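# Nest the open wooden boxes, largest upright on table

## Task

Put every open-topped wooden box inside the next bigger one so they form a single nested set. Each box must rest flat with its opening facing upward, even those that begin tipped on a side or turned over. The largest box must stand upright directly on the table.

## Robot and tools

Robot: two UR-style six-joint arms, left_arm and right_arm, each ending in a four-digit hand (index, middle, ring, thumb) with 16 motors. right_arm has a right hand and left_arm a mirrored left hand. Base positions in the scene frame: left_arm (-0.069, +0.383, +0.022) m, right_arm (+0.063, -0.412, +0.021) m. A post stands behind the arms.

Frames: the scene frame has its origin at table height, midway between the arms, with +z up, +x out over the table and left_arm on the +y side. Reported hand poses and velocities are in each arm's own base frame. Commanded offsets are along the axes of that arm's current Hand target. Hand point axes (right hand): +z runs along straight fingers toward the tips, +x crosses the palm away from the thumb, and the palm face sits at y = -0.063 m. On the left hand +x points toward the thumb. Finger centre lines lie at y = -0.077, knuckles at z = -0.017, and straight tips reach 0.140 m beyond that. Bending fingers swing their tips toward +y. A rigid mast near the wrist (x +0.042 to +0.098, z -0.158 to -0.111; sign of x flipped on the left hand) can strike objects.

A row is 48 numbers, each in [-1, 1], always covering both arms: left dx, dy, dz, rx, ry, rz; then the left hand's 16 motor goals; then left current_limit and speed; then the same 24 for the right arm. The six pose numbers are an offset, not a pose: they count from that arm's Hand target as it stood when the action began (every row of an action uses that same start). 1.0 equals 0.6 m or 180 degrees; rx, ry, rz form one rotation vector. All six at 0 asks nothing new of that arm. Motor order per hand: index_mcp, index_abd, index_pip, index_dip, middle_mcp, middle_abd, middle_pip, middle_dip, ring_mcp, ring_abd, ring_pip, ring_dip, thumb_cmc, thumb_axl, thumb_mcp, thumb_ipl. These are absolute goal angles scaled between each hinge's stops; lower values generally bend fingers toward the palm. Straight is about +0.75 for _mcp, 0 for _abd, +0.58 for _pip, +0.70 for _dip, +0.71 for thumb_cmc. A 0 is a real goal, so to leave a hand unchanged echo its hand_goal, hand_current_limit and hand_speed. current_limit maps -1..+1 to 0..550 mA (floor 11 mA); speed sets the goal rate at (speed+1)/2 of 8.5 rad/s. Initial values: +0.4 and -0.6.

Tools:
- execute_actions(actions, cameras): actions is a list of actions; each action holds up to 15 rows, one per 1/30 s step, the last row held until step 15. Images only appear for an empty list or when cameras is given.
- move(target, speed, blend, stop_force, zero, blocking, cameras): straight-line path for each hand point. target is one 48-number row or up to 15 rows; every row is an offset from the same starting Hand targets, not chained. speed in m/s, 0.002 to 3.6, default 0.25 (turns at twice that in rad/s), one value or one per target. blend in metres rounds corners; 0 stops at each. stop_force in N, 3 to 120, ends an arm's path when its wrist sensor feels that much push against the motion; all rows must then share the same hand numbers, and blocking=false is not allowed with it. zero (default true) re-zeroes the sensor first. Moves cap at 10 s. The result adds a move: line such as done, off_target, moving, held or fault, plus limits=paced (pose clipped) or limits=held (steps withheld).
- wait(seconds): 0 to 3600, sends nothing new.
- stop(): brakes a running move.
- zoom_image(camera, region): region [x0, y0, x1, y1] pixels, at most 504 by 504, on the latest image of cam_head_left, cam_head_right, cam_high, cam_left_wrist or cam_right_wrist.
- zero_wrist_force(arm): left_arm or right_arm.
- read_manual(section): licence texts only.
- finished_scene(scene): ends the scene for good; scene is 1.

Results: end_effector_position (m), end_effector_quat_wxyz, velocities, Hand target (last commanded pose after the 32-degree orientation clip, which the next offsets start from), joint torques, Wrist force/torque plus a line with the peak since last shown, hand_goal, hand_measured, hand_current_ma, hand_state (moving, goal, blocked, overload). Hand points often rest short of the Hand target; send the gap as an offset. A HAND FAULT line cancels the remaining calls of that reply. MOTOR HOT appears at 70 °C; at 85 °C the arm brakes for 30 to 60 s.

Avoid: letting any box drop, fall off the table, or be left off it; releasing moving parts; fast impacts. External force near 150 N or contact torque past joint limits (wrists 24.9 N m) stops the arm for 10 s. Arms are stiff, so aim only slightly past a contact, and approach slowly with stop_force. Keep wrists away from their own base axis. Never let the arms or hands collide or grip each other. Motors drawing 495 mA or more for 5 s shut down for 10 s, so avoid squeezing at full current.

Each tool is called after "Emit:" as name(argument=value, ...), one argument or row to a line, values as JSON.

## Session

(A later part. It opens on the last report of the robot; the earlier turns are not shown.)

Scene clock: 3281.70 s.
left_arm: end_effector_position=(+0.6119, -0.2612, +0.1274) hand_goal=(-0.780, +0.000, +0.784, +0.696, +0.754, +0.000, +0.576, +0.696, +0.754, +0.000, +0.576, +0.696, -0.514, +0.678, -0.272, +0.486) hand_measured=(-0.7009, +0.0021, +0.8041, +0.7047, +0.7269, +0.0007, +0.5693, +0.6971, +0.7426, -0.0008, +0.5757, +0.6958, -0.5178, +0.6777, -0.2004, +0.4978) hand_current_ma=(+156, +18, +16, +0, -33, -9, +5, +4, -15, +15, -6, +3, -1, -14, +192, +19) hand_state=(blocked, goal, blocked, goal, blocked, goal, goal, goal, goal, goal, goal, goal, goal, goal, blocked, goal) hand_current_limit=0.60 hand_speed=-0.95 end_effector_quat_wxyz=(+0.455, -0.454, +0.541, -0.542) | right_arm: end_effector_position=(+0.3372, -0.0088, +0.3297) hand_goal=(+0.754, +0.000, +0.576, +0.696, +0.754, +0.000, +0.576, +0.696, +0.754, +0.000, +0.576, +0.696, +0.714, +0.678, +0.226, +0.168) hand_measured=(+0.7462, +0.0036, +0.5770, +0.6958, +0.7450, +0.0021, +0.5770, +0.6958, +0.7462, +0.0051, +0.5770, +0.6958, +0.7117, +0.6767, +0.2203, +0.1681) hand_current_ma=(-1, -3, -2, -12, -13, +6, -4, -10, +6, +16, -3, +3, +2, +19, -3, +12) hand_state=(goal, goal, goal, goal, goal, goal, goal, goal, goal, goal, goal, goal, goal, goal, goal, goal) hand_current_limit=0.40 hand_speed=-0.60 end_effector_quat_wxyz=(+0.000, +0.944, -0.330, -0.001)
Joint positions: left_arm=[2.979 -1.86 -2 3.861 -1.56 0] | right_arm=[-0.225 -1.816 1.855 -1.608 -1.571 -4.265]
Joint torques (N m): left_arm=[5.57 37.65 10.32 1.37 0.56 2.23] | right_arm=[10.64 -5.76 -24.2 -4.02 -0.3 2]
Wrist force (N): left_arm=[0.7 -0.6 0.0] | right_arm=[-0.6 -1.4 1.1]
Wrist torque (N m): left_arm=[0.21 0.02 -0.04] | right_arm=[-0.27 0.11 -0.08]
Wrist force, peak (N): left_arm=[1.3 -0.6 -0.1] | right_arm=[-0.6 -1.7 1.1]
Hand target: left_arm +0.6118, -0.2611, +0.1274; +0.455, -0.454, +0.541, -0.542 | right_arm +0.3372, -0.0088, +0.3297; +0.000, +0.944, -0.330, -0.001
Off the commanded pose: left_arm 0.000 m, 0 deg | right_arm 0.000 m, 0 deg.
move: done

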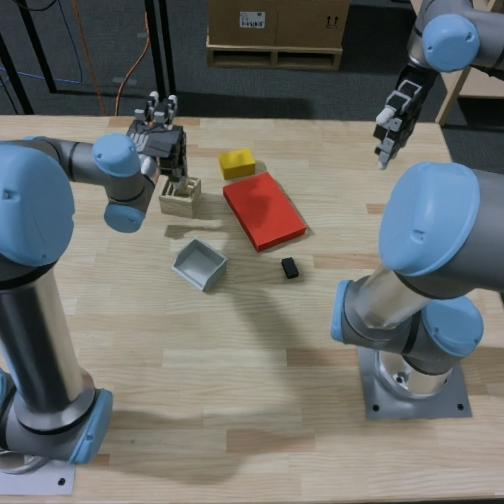

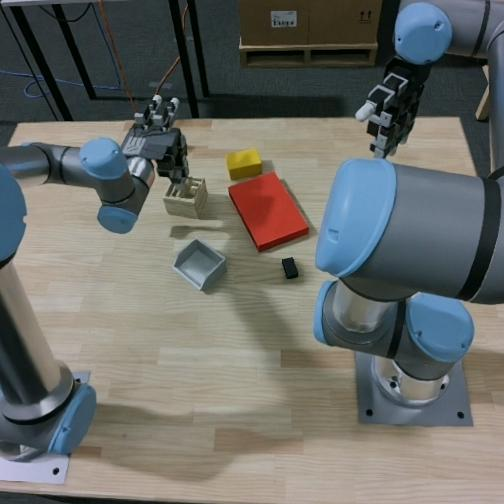

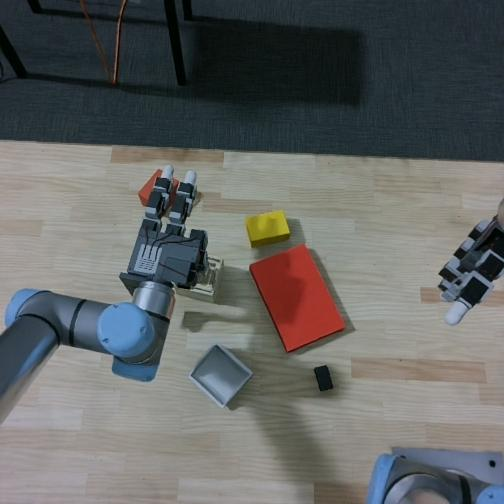

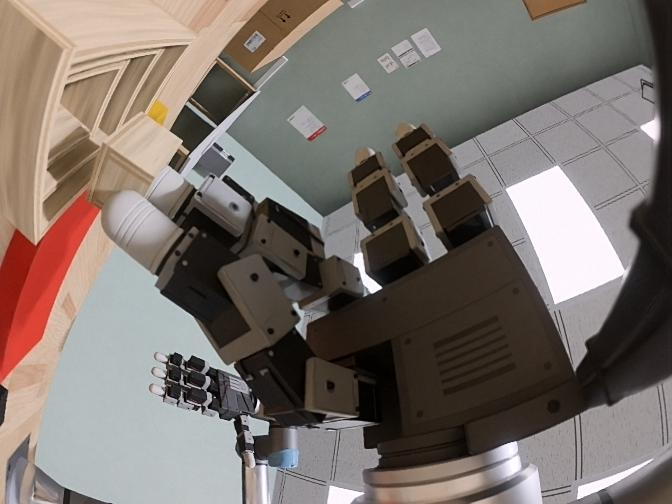

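Emit:
move(
  target=[
    [0.0025,0,0.0017,0,0,0,-0.7800,0,0.7839,0.6957,0.754,0,0.576,0.6957,0.754,0,0.576,0.6957,-0.514,0.678,-0.2730,0.4854,0.6,-0.95,0,0,0,0,0,0,0.754,0,0.576,0.696,0.754,0,0.576,0.696,0.754,0,0.576,0.696,0.714,0.678,0.226,0.168,0.4,-0.6],
    [0.0025,0.0407,0.0017,0,0,0,-0.7800,0,0.7839,0.6957,0.754,0,0.576,0.6957,0.754,0,0.576,0.6957,-0.514,0.678,-0.2730,0.4854,0.6,-0.95,0,0,0,0,0,0,0.754,0,0.576,0.696,0.754,0,0.576,0.696,0.754,0,0.576,0.696,0.714,0.678,0.226,0.168,0.4,-0.6],
  ],
  speed=0.01,
  stop_force=4,
  cameras=["cam_head_left","cam_head_right","cam_high","cam_left_wrist"],
)

Emit:
zoom_image(
  camera="cam_high",
  region=[187, 260, 217, 290],
)

Emit:
zoom_image(
  camera="cam_head_left",
  region=[170, 175, 200, 205],
)

Emit:
zoom_image(
  camera="cam_head_right",
  region=[175, 175, 205, 205],
)

Emit:
zoom_image(
  camera="cam_left_wrist",
  region=[60, 100, 180, 220],
)

Scene clock: 3335.20 s.
left_arm: end_effector_position=(+0.6126, -0.2628, +0.1029) hand_goal=(-0.780, +0.000, +0.784, +0.696, +0.754, +0.000, +0.576, +0.696, +0.754, +0.000, +0.576, +0.696, -0.514, +0.678, -0.272, +0.486) hand_measured=(-0.7009, +0.0021, +0.8041, +0.7047, +0.7269, +0.0007, +0.5693, +0.6983, +0.7426, -0.0008, +0.5770, +0.6958, -0.5165, +0.6777, -0.2004, +0.4978) hand_current_ma=(+154, +21, +21, +5, -49, -12, -5, +5, +6, +4, +0, -1, +5, +4, +192, +17) hand_state=(blocked, goal, blocked, goal, blocked, goal, goal, goal, goal, goal, goal, goal, goal, goal, blocked, goal) hand_current_limit=0.60 hand_speed=-0.95 end_effector_quat_wxyz=(+0.455, -0.454, +0.541, -0.542) | right_arm: end_effector_position=(+0.3372, -0.0088, +0.3297) hand_goal=(+0.754, +0.000, +0.576, +0.696, +0.754, +0.000, +0.576, +0.696, +0.754, +0.000, +0.576, +0.696, +0.714, +0.678, +0.226, +0.168) hand_measured=(+0.7450, +0.0036, +0.5770, +0.6958, +0.7462, +0.0021, +0.5770, +0.6958, +0.7462, +0.0036, +0.5770, +0.6958, +0.7117, +0.6777, +0.2203, +0.1681) hand_current_ma=(-6, +3, +0, -13, +1, -12, +11, -10, +7, +2, +7, +9, +10, -1, +12, +0) hand_state=(goal, goal, goal, goal, goal, goal, goal, goal, goal, goal, goal, goal, goal, goal, goal, goal) hand_current_limit=0.40 hand_speed=-0.60 end_effector_quat_wxyz=(+0.000, +0.944, -0.330, -0.001)
Joint positions: left_arm=[2.975 -1.906 -2.018 3.926 -1.564 0] | right_arm=[-0.225 -1.816 1.855 -1.608 -1.571 -4.265]
Joint torques (N m): left_arm=[9.65 43.81 21.3 -0.23 1.99 -0.66] | right_arm=[10.25 -6.15 -24.05 -3.98 -0.28 1.95]
Wrist force (N): left_arm=[0.5 -0.6 0.1] | right_arm=[-0.6 -1.4 1.1]
Wrist torque (N m): left_arm=[0.19 0.04 -0.04] | right_arm=[-0.27 0.12 -0.09]
Wrist force, peak (N): left_arm=[1.0 -0.7 -0.1] | right_arm=[-0.9 -1.7 1.1]
Hand target: left_arm +0.6126, -0.2628, +0.1030; +0.455, -0.454, +0.541, -0.542 | right_arm +0.3372, -0.0088, +0.3297; +0.000, +0.944, -0.330, -0.001
Off the commanded pose: left_arm 0.000 m, 0 deg | right_arm 0.000 m, 0 deg.
move: done

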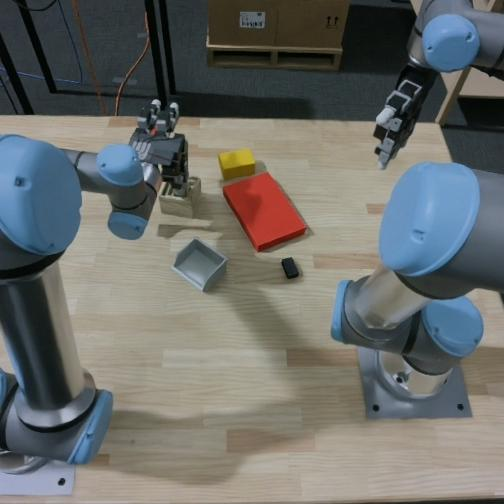

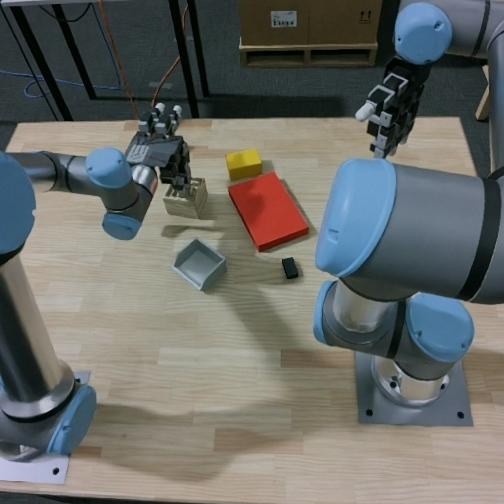

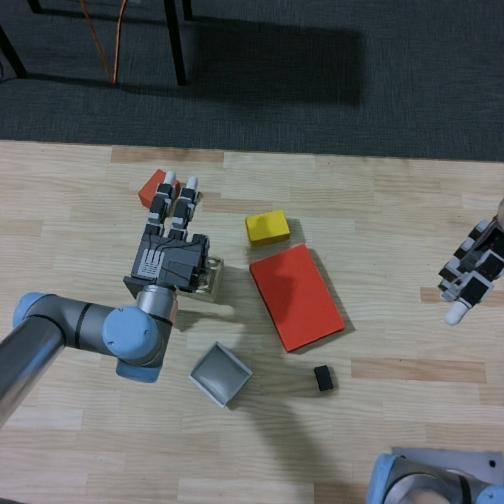

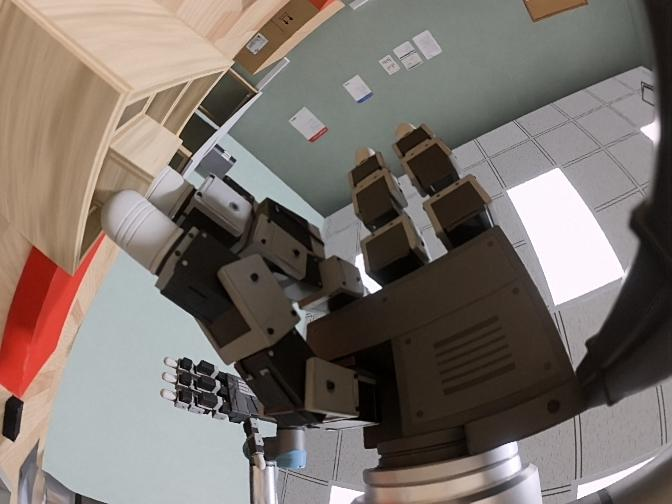

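Scaled by 16.800 from the camera's image (finer frame: 720x720).

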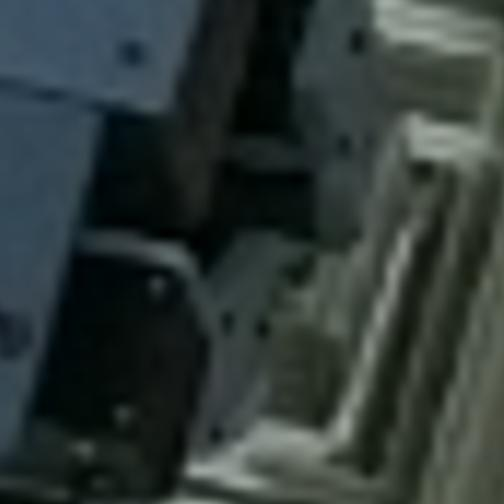

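Scaled by 16.800 from the camera's image (finer frame: 720x720).

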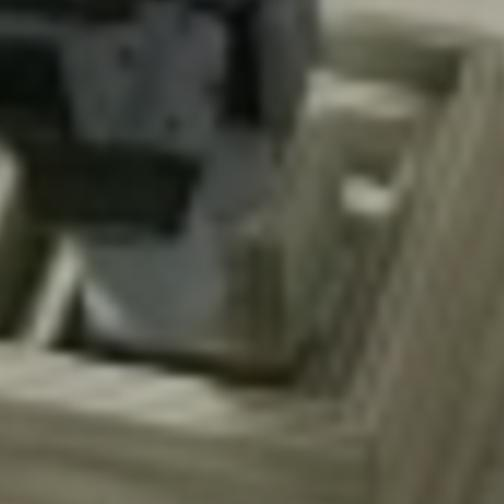

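Scaled by 16.800 from the camera's image (finer frame: 720x720).

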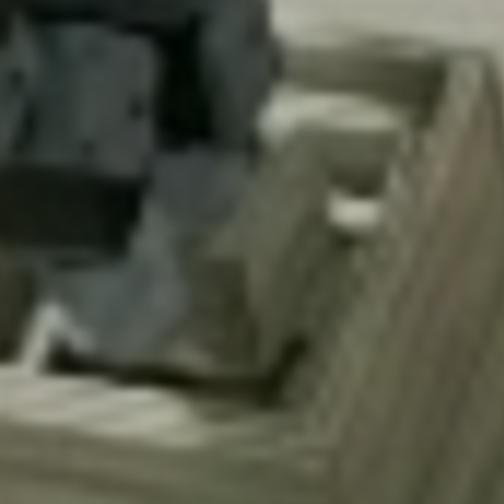

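Scaled by 4.200 from the camera's image (finer frame: 960x720).

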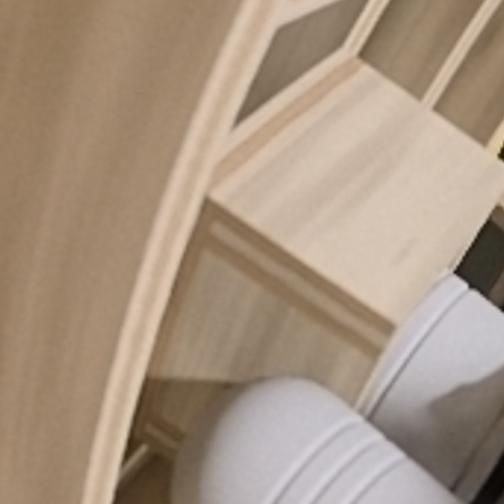

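Emit:
move(
  target=[
    [-0.0012,0,0.0013,0,0,0,-0.7800,0,0.7839,0.6957,0.754,0,0.576,0.6957,0.754,0,0.576,0.6957,-0.514,0.678,-0.2730,0.4854,0.6,-0.95,0,0,0,0,0,0,0.754,0,0.576,0.696,0.754,0,0.576,0.696,0.754,0,0.576,0.696,0.714,0.678,0.226,0.168,0.4,-0.6],
    [-0.0012,0.0117,0.0013,0,0,0,-0.7800,0,0.7839,0.6957,0.754,0,0.576,0.6957,0.754,0,0.576,0.6957,-0.514,0.678,-0.2730,0.4854,0.6,-0.95,0,0,0,0,0,0,0.754,0,0.576,0.696,0.754,0,0.576,0.696,0.754,0,0.576,0.696,0.714,0.678,0.226,0.168,0.4,-0.6],
  ],
  speed=0.004,
  stop_force=3,
  cameras=["cam_head_left","cam_head_right","cam_high","cam_left_wrist"],
)

Emit:
zoom_image(
  camera="cam_high",
  region=[187, 260, 217, 290],
)

Emit:
zoom_image(
  camera="cam_head_left",
  region=[170, 175, 200, 205],
)

Emit:
zoom_image(
  camera="cam_head_right",
  region=[175, 175, 205, 205],
)

Emit:
zoom_image(
  camera="cam_left_wrist",
  region=[60, 100, 180, 220],
)

Scene clock: 3356.13 s.
left_arm: end_effector_position=(+0.6135, -0.2622, +0.0959) hand_goal=(-0.780, +0.000, +0.784, +0.696, +0.754, +0.000, +0.576, +0.696, +0.754, +0.000, +0.576, +0.696, -0.514, +0.678, -0.272, +0.486) hand_measured=(-0.7009, +0.0007, +0.8041, +0.7047, +0.7269, +0.0007, +0.5680, +0.6971, +0.7426, -0.0008, +0.5757, +0.6958, -0.5165, +0.6767, -0.2004, +0.4978) hand_current_ma=(+156, +2, +25, +9, -48, +5, +8, +15, -1, -2, +2, +10, +13, -17, +194, +10) hand_state=(blocked, goal, blocked, goal, blocked, goal, goal, goal, goal, goal, goal, goal, goal, goal, blocked, goal) hand_current_limit=0.60 hand_speed=-0.95 end_effector_quat_wxyz=(+0.455, -0.454, +0.541, -0.542) | right_arm: end_effector_position=(+0.3372, -0.0088, +0.3297) hand_goal=(+0.754, +0.000, +0.576, +0.696, +0.754, +0.000, +0.576, +0.696, +0.754, +0.000, +0.576, +0.696, +0.714, +0.678, +0.226, +0.168) hand_measured=(+0.7462, +0.0036, +0.5770, +0.6958, +0.7462, +0.0021, +0.5770, +0.6958, +0.7462, +0.0036, +0.5770, +0.6958, +0.7117, +0.6777, +0.2203, +0.1681) hand_current_ma=(-3, +2, -2, -11, -6, -9, -6, -5, +14, +3, +3, +6, +9, +11, +10, +8) hand_state=(goal, goal, goal, goal, goal, goal, goal, goal, goal, goal, goal, goal, goal, goal, goal, goal) hand_current_limit=0.40 hand_speed=-0.60 end_effector_quat_wxyz=(+0.000, +0.944, -0.330, -0.001)
Joint positions: left_arm=[2.977 -1.92 -2.022 3.944 -1.562 0] | right_arm=[-0.225 -1.816 1.855 -1.608 -1.571 -4.265]
Joint torques (N m): left_arm=[-7.18 31.29 13.3 0.24 -2.1 -1.96] | right_arm=[10.52 -5.72 -24.07 -4 -0.3 2.17]
Wrist force (N): left_arm=[0.4 -0.7 0.1] | right_arm=[-0.9 -1.6 0.8]
Wrist torque (N m): left_arm=[0.19 0.06 -0.05] | right_arm=[-0.26 0.16 -0.12]
Wrist force, peak (N): left_arm=[1.1 -0.5 -0.1] | right_arm=[-0.7 -1.7 1.2]
Hand target: left_arm +0.6135, -0.2622, +0.0960; +0.455, -0.454, +0.541, -0.542 | right_arm +0.3372, -0.0088, +0.3297; +0.000, +0.944, -0.330, -0.001
Off the commanded pose: left_arm 0.000 m, 0 deg | right_arm 0.000 m, 0 deg.
move: done

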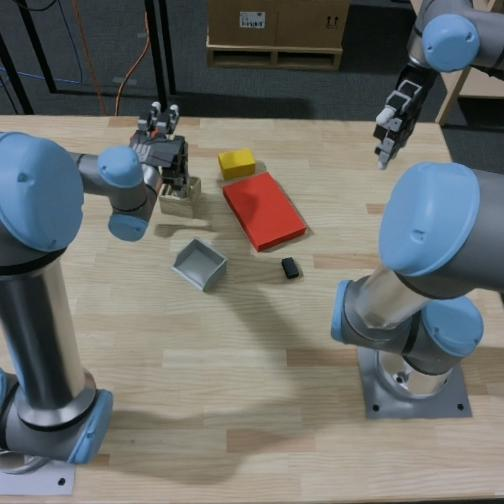

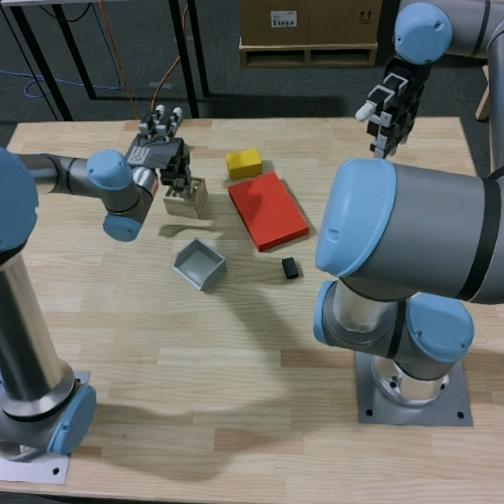

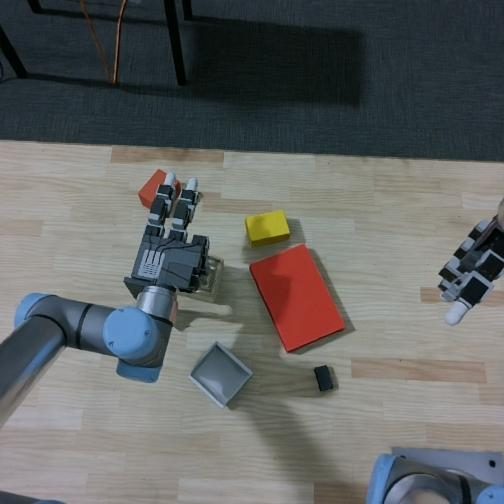

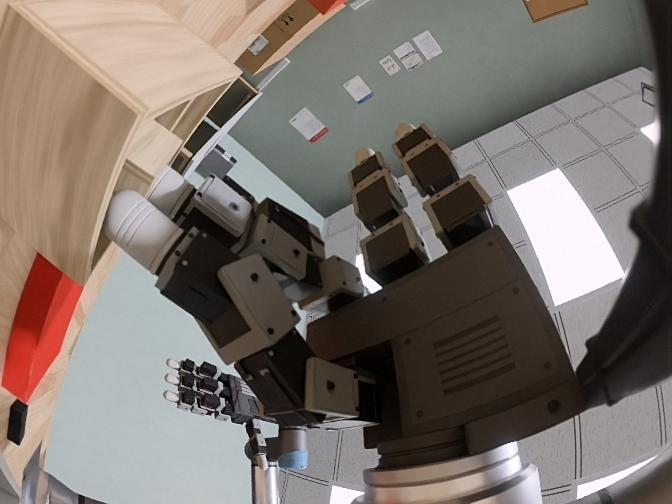

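Scaled by 16.800 from the camera's image (finer frame: 720x720).

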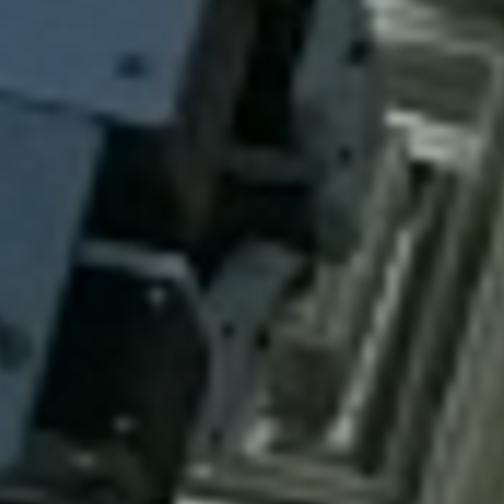

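Scaled by 16.800 from the camera's image (finer frame: 720x720).

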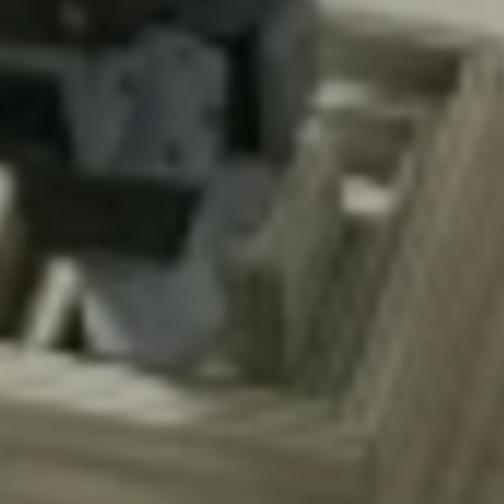

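Scaled by 16.800 from the camera's image (finer frame: 720x720).

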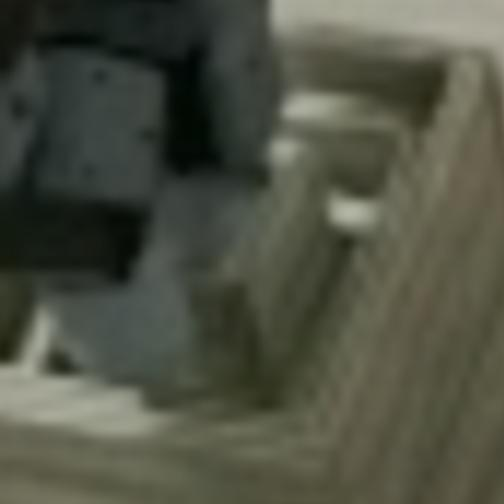

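Scaled by 4.200 from the camera's image (finer frame: 960x720).

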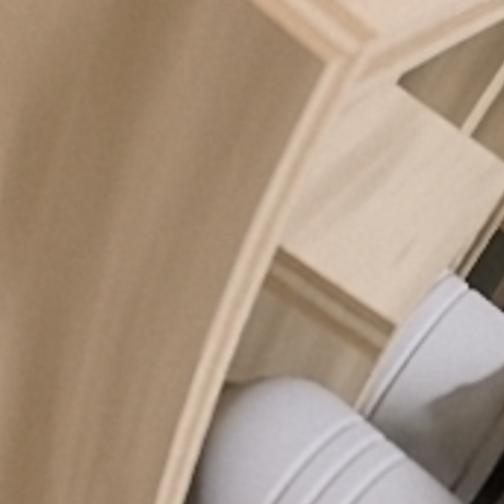

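Emit:
move(
  target=[0,0,0.0167,0,0,0,-0.7800,0,0.7839,0.6957,0.754,0,0.576,0.6957,0.754,0,0.576,0.6957,-0.514,0.678,-0.2730,0.4854,0.6,-0.95,0,0,0,0,0,0,0.754,0,0.576,0.696,0.754,0,0.576,0.696,0.754,0,0.576,0.696,0.714,0.678,0.226,0.168,0.4,-0.6],
  speed=0.006,
  stop_force=3,
  cameras=["cam_head_left","cam_head_right","cam_high","cam_left_wrist"],
)

Emit:
zoom_image(
  camera="cam_high",
  region=[185, 250, 235, 300],
)

Emit:
zoom_image(
  camera="cam_head_left",
  region=[155, 165, 205, 215],
)

Emit:
zoom_image(
  camera="cam_head_right",
  region=[160, 165, 210, 215],
)

Emit:
zoom_image(
  camera="cam_left_wrist",
  region=[60, 100, 180, 220],
)

Scene clock: 3408.00 s.
left_arm: end_effector_position=(+0.6234, -0.2640, +0.0959) hand_goal=(-0.780, +0.000, +0.784, +0.696, +0.754, +0.000, +0.576, +0.696, +0.754, +0.000, +0.576, +0.696, -0.514, +0.678, -0.272, +0.486) hand_measured=(-0.7009, +0.0021, +0.8041, +0.7047, +0.7269, -0.0008, +0.5693, +0.6971, +0.7426, -0.0008, +0.5770, +0.6958, -0.5178, +0.6767, -0.2004, +0.4978) hand_current_ma=(+155, +18, +29, +1, -60, -2, +8, +6, -10, +11, -1, -3, +4, -18, +185, +7) hand_state=(blocked, goal, blocked, goal, blocked, goal, goal, goal, goal, goal, goal, goal, goal, goal, blocked, goal) hand_current_limit=0.60 hand_speed=-0.95 end_effector_quat_wxyz=(+0.455, -0.454, +0.541, -0.542) | right_arm: end_effector_position=(+0.3372, -0.0088, +0.3297) hand_goal=(+0.754, +0.000, +0.576, +0.696, +0.754, +0.000, +0.576, +0.696, +0.754, +0.000, +0.576, +0.696, +0.714, +0.678, +0.226, +0.168) hand_measured=(+0.7462, +0.0036, +0.5770, +0.6958, +0.7462, +0.0021, +0.5757, +0.6971, +0.7462, +0.0036, +0.5770, +0.6971, +0.7129, +0.6777, +0.2203, +0.1681) hand_current_ma=(-11, +1, -2, -10, +0, -5, -8, -11, +11, +12, -4, +4, +10, +8, +1, +10) hand_state=(goal, goal, goal, goal, goal, goal, goal, goal, goal, goal, goal, goal, goal, goal, goal, goal) hand_current_limit=0.40 hand_speed=-0.60 end_effector_quat_wxyz=(+0.000, +0.944, -0.330, -0.001)
Joint positions: left_arm=[2.977 -1.938 -1.994 3.934 -1.562 0] | right_arm=[-0.225 -1.816 1.855 -1.608 -1.571 -4.265]
Joint torques (N m): left_arm=[-10.04 43.74 8.11 3.48 -2.55 -2.04] | right_arm=[10.4 -6.04 -24.36 -4 -0.35 2]
Wrist force (N): left_arm=[0.5 -0.4 -0.2] | right_arm=[-0.7 -1.3 1.1]
Wrist torque (N m): left_arm=[0.25 0.04 -0.05] | right_arm=[-0.25 0.12 -0.09]
Wrist force, peak (N): left_arm=[0.8 -0.8 -0.4] | right_arm=[-0.8 -1.8 1.2]
Hand target: left_arm +0.6234, -0.2640, +0.0960; +0.455, -0.454, +0.541, -0.542 | right_arm +0.3372, -0.0088, +0.3297; +0.000, +0.944, -0.330, -0.001
Off the commanded pose: left_arm 0.000 m, 0 deg | right_arm 0.000 m, 0 deg.
move: done

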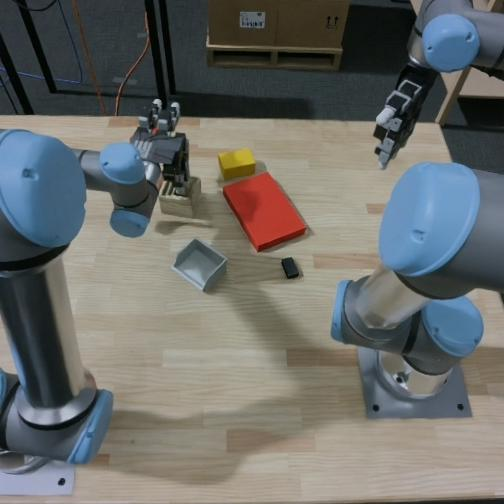

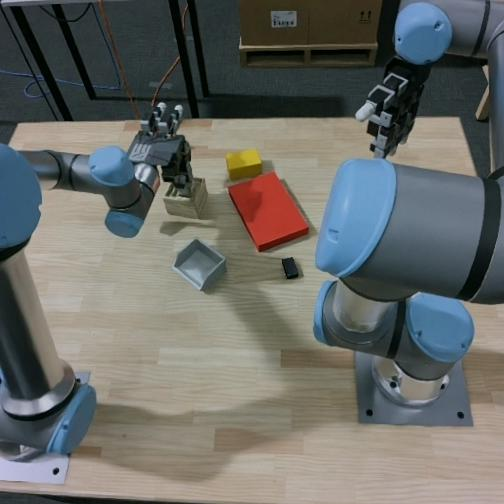

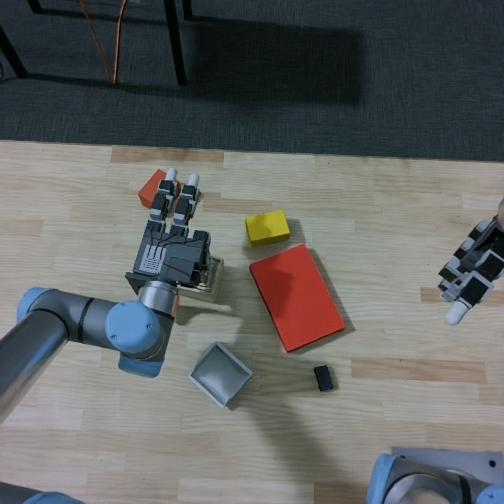

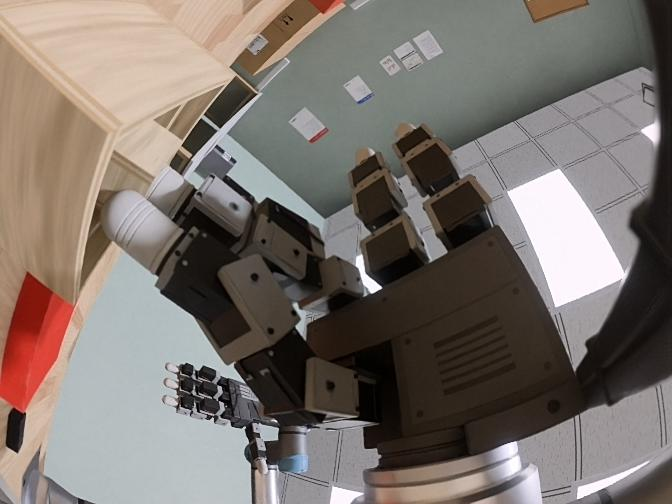

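Scaled by 10.080 from the camera's image (finer frame: 720x720).

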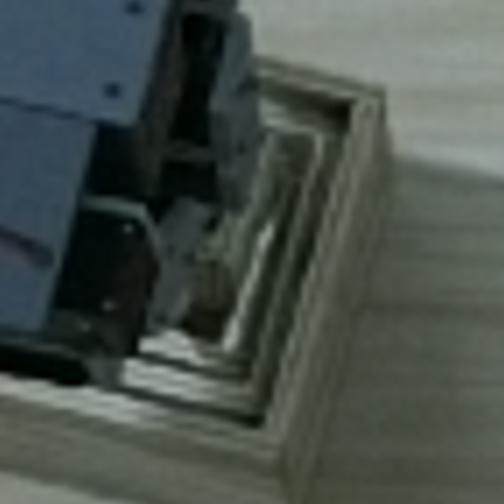

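Scaled by 10.080 from the camera's image (finer frame: 720x720).

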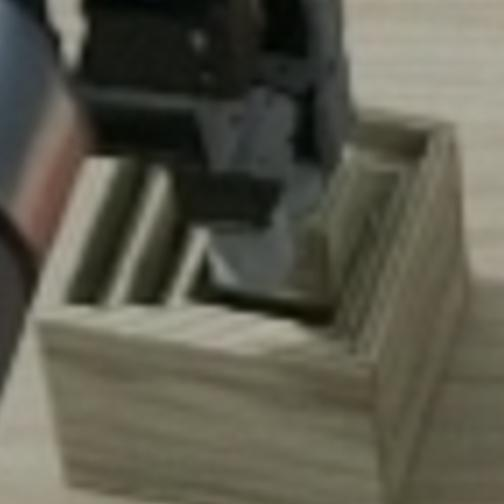

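Scaled by 10.080 from the camera's image (finer frame: 720x720).

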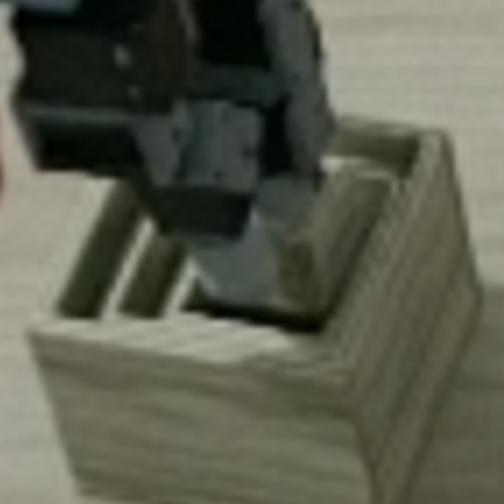

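Scaled by 4.200 from the camera's image (finer frame: 960x720).

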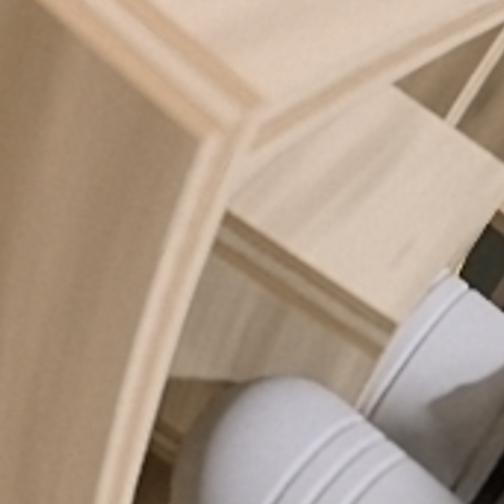

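Emit:
zoom_image(
  camera="cam_high",
  region=[187, 260, 217, 290],
)

Emit:
zoom_image(
  camera="cam_head_left",
  region=[170, 175, 200, 205],
)

Emit:
zoom_image(
  camera="cam_left_wrist",
  region=[80, 80, 240, 240],
)

Scaled by 16.800 from the camera's image (finer frame: 720x720).

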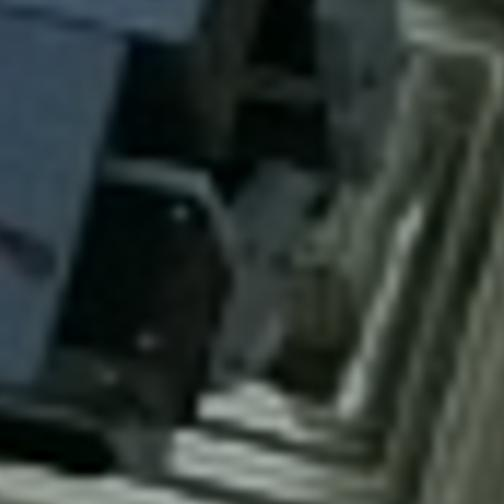

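Scaled by 16.800 from the camera's image (finer frame: 720x720).

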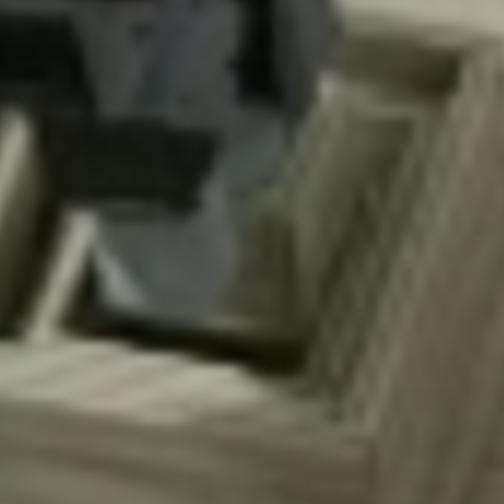

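Scaled by 3.150 from the camera's image (finer frame: 960x720).

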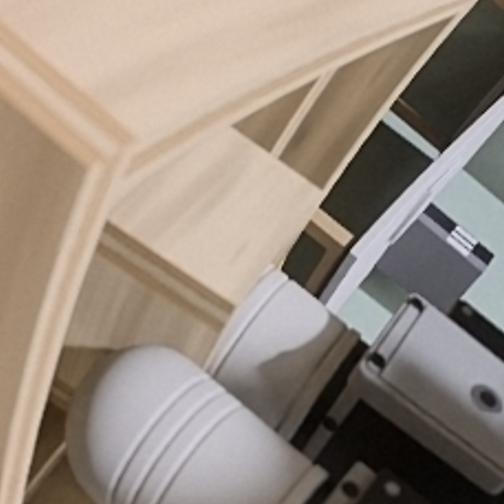

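Emit:
zoom_image(
  camera="cam_high",
  region=[192, 274, 216, 298],
)

Emit:
zoom_image(
  camera="cam_high",
  region=[200, 254, 224, 278],
)

Emit:
zoom_image(
  camera="cam_head_left",
  region=[178, 174, 202, 198],
)

Scaled by 21.000 from the camera's image (finer frame: 720x720).

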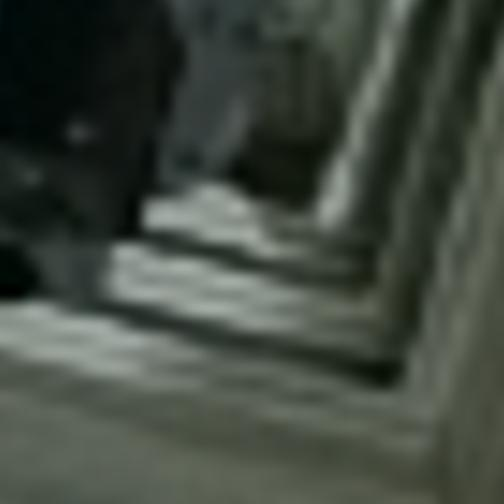

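Scaled by 21.000 from the camera's image (finer frame: 720x720).

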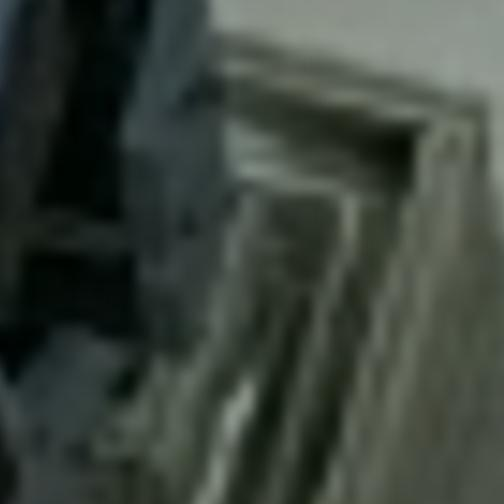

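Scaled by 21.000 from the camera's image (finer frame: 720x720).

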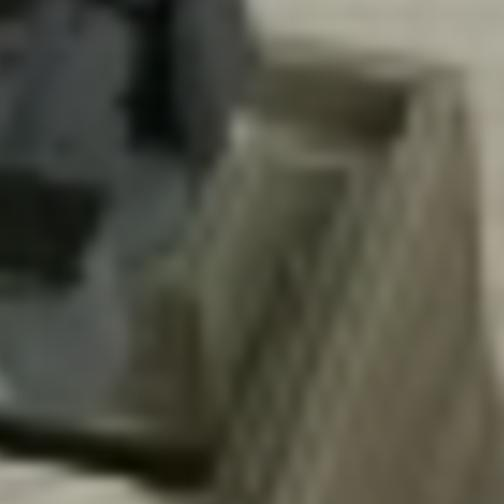

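Emit:
move(
  target=[0,0.0067,0,0,0,0,-0.7800,0,0.7839,0.6957,0.754,0,0.576,0.6957,0.754,0,0.576,0.6957,-0.514,0.678,-0.2730,0.4854,0.6,-0.95,0,0,0,0,0,0,0.754,0,0.576,0.696,0.754,0,0.576,0.696,0.754,0,0.576,0.696,0.714,0.678,0.226,0.168,0.4,-0.6],
  speed=0.004,
  stop_force=3,
  cameras=["cam_head_left","cam_head_right","cam_high","cam_left_wrist"],
)

Emit:
zoom_image(
  camera="cam_high",
  region=[192, 254, 224, 286],
)

Emit:
zoom_image(
  camera="cam_head_left",
  region=[170, 170, 202, 202],
)

Emit:
zoom_image(
  camera="cam_left_wrist",
  region=[60, 100, 180, 220],
)

Scene clock: 3463.73 s.
left_arm: end_effector_position=(+0.6234, -0.2640, +0.0919) hand_goal=(-0.780, +0.000, +0.784, +0.696, +0.754, +0.000, +0.576, +0.696, +0.754, +0.000, +0.576, +0.696, -0.514, +0.678, -0.272, +0.486) hand_measured=(-0.7009, +0.0007, +0.8041, +0.7047, +0.7269, +0.0007, +0.5693, +0.6971, +0.7414, -0.0008, +0.5770, +0.6958, -0.5178, +0.6777, -0.2004, +0.4987) hand_current_ma=(+166, +17, +17, +20, -59, -6, -2, +0, -17, +16, -9, +14, -16, -6, +195, +6) hand_state=(blocked, goal, blocked, goal, blocked, goal, goal, goal, goal, goal, goal, goal, goal, goal, blocked, goal) hand_current_limit=0.60 hand_speed=-0.95 end_effector_quat_wxyz=(+0.455, -0.454, +0.541, -0.542) | right_arm: end_effector_position=(+0.3372, -0.0088, +0.3297) hand_goal=(+0.754, +0.000, +0.576, +0.696, +0.754, +0.000, +0.576, +0.696, +0.754, +0.000, +0.576, +0.696, +0.714, +0.678, +0.226, +0.168) hand_measured=(+0.7462, +0.0036, +0.5770, +0.6958, +0.7462, +0.0007, +0.5770, +0.6958, +0.7474, +0.0036, +0.5770, +0.6958, +0.7117, +0.6777, +0.2203, +0.1672) hand_current_ma=(+0, +2, -2, -9, +0, -7, +1, -10, +8, +8, +10, +8, +4, +13, +7, +9) hand_state=(goal, goal, goal, goal, goal, goal, goal, goal, goal, goal, goal, goal, goal, goal, goal, goal) hand_current_limit=0.40 hand_speed=-0.60 end_effector_quat_wxyz=(+0.000, +0.944, -0.330, -0.001)
Joint positions: left_arm=[2.977 -1.946 -1.997 3.944 -1.562 0] | right_arm=[-0.225 -1.816 1.855 -1.608 -1.571 -4.265]
Joint torques (N m): left_arm=[-7.06 32.99 11.95 0.52 -2.02 -1.7] | right_arm=[10.42 -6.14 -24.42 -3.9 -0.27 2]
Wrist force (N): left_arm=[0.6 -0.3 -0.1] | right_arm=[-0.7 -1.4 1.1]
Wrist torque (N m): left_arm=[0.23 0.04 -0.05] | right_arm=[-0.27 0.12 -0.09]
Wrist force, peak (N): left_arm=[0.7 -0.9 0.2] | right_arm=[-1.0 -1.7 1.0]
Hand target: left_arm +0.6234, -0.2640, +0.0920; +0.455, -0.454, +0.541, -0.542 | right_arm +0.3372, -0.0088, +0.3297; +0.000, +0.944, -0.330, -0.001
Off the commanded pose: left_arm 0.000 m, 0 deg | right_arm 0.000 m, 0 deg.
move: done

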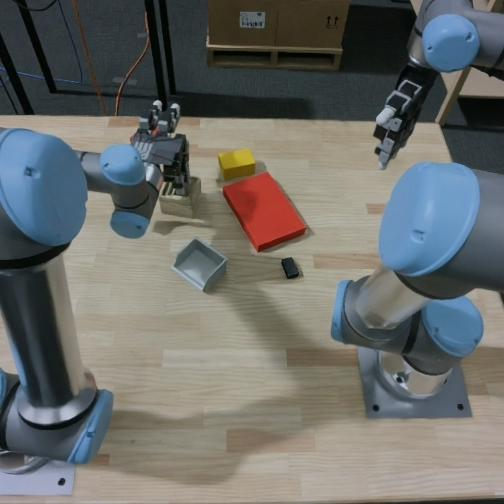

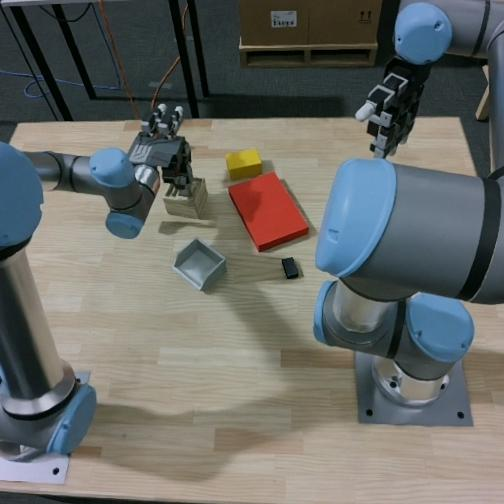

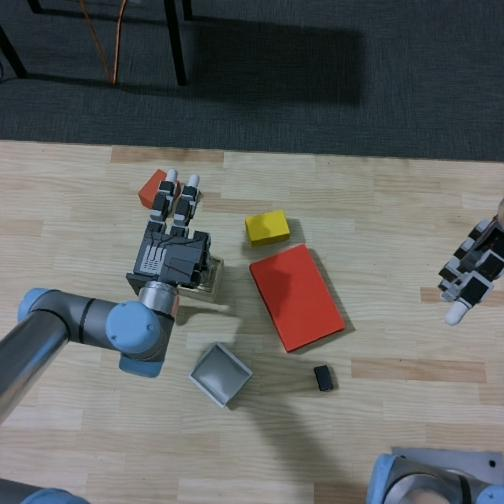

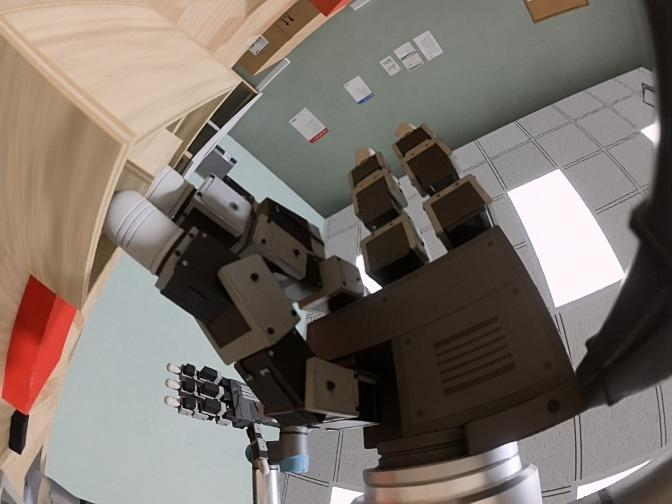

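Scaled by 15.750 from the camera's image (finer frame: 720x720).

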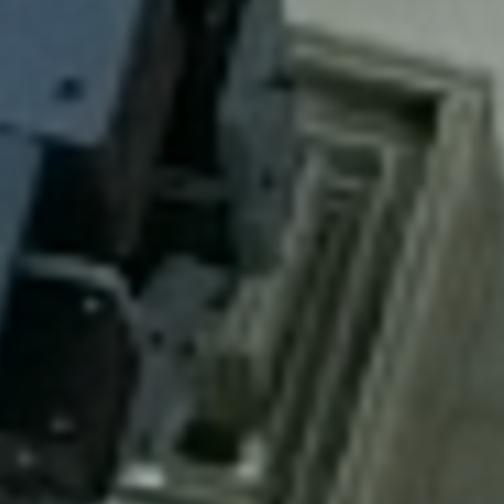

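Scaled by 15.750 from the camera's image (finer frame: 720x720).

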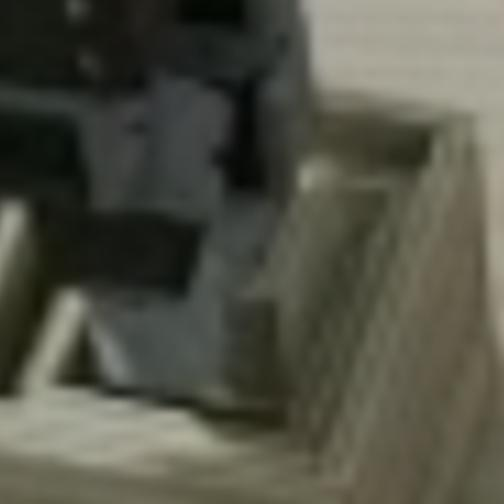

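Scaled by 4.200 from the camera's image (finer frame: 960x720).

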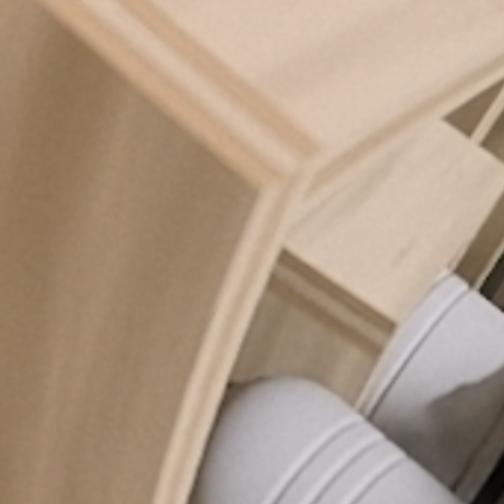

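Emit:
zoom_image(
  camera="cam_high",
  region=[204, 256, 222, 274],
)

Emit:
zoom_image(
  camera="cam_high",
  region=[194, 270, 218, 294],
)

Emit:
zoom_image(
  camera="cam_head_right",
  region=[175, 170, 205, 200],
)

Scaled by 28.000 from the camera's image (finer frame: 720x720).

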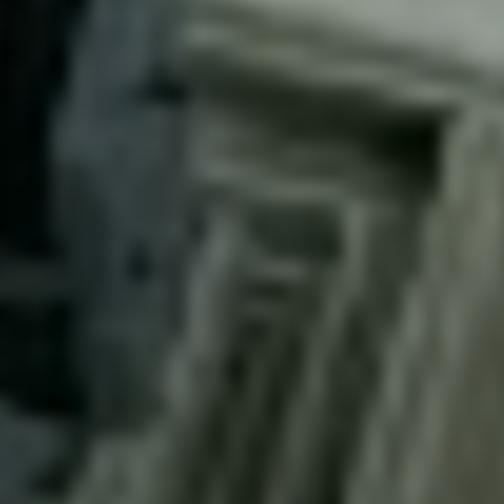

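Scaled by 21.000 from the camera's image (finer frame: 720x720).

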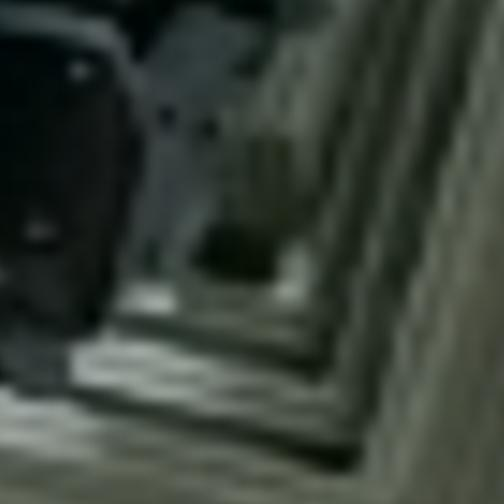

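Scaled by 16.800 from the camera's image (finer frame: 720x720).

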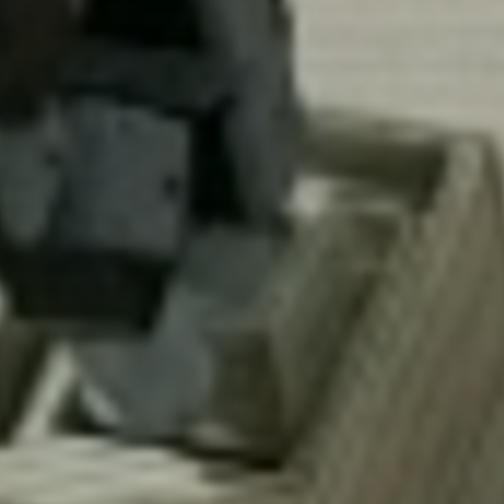

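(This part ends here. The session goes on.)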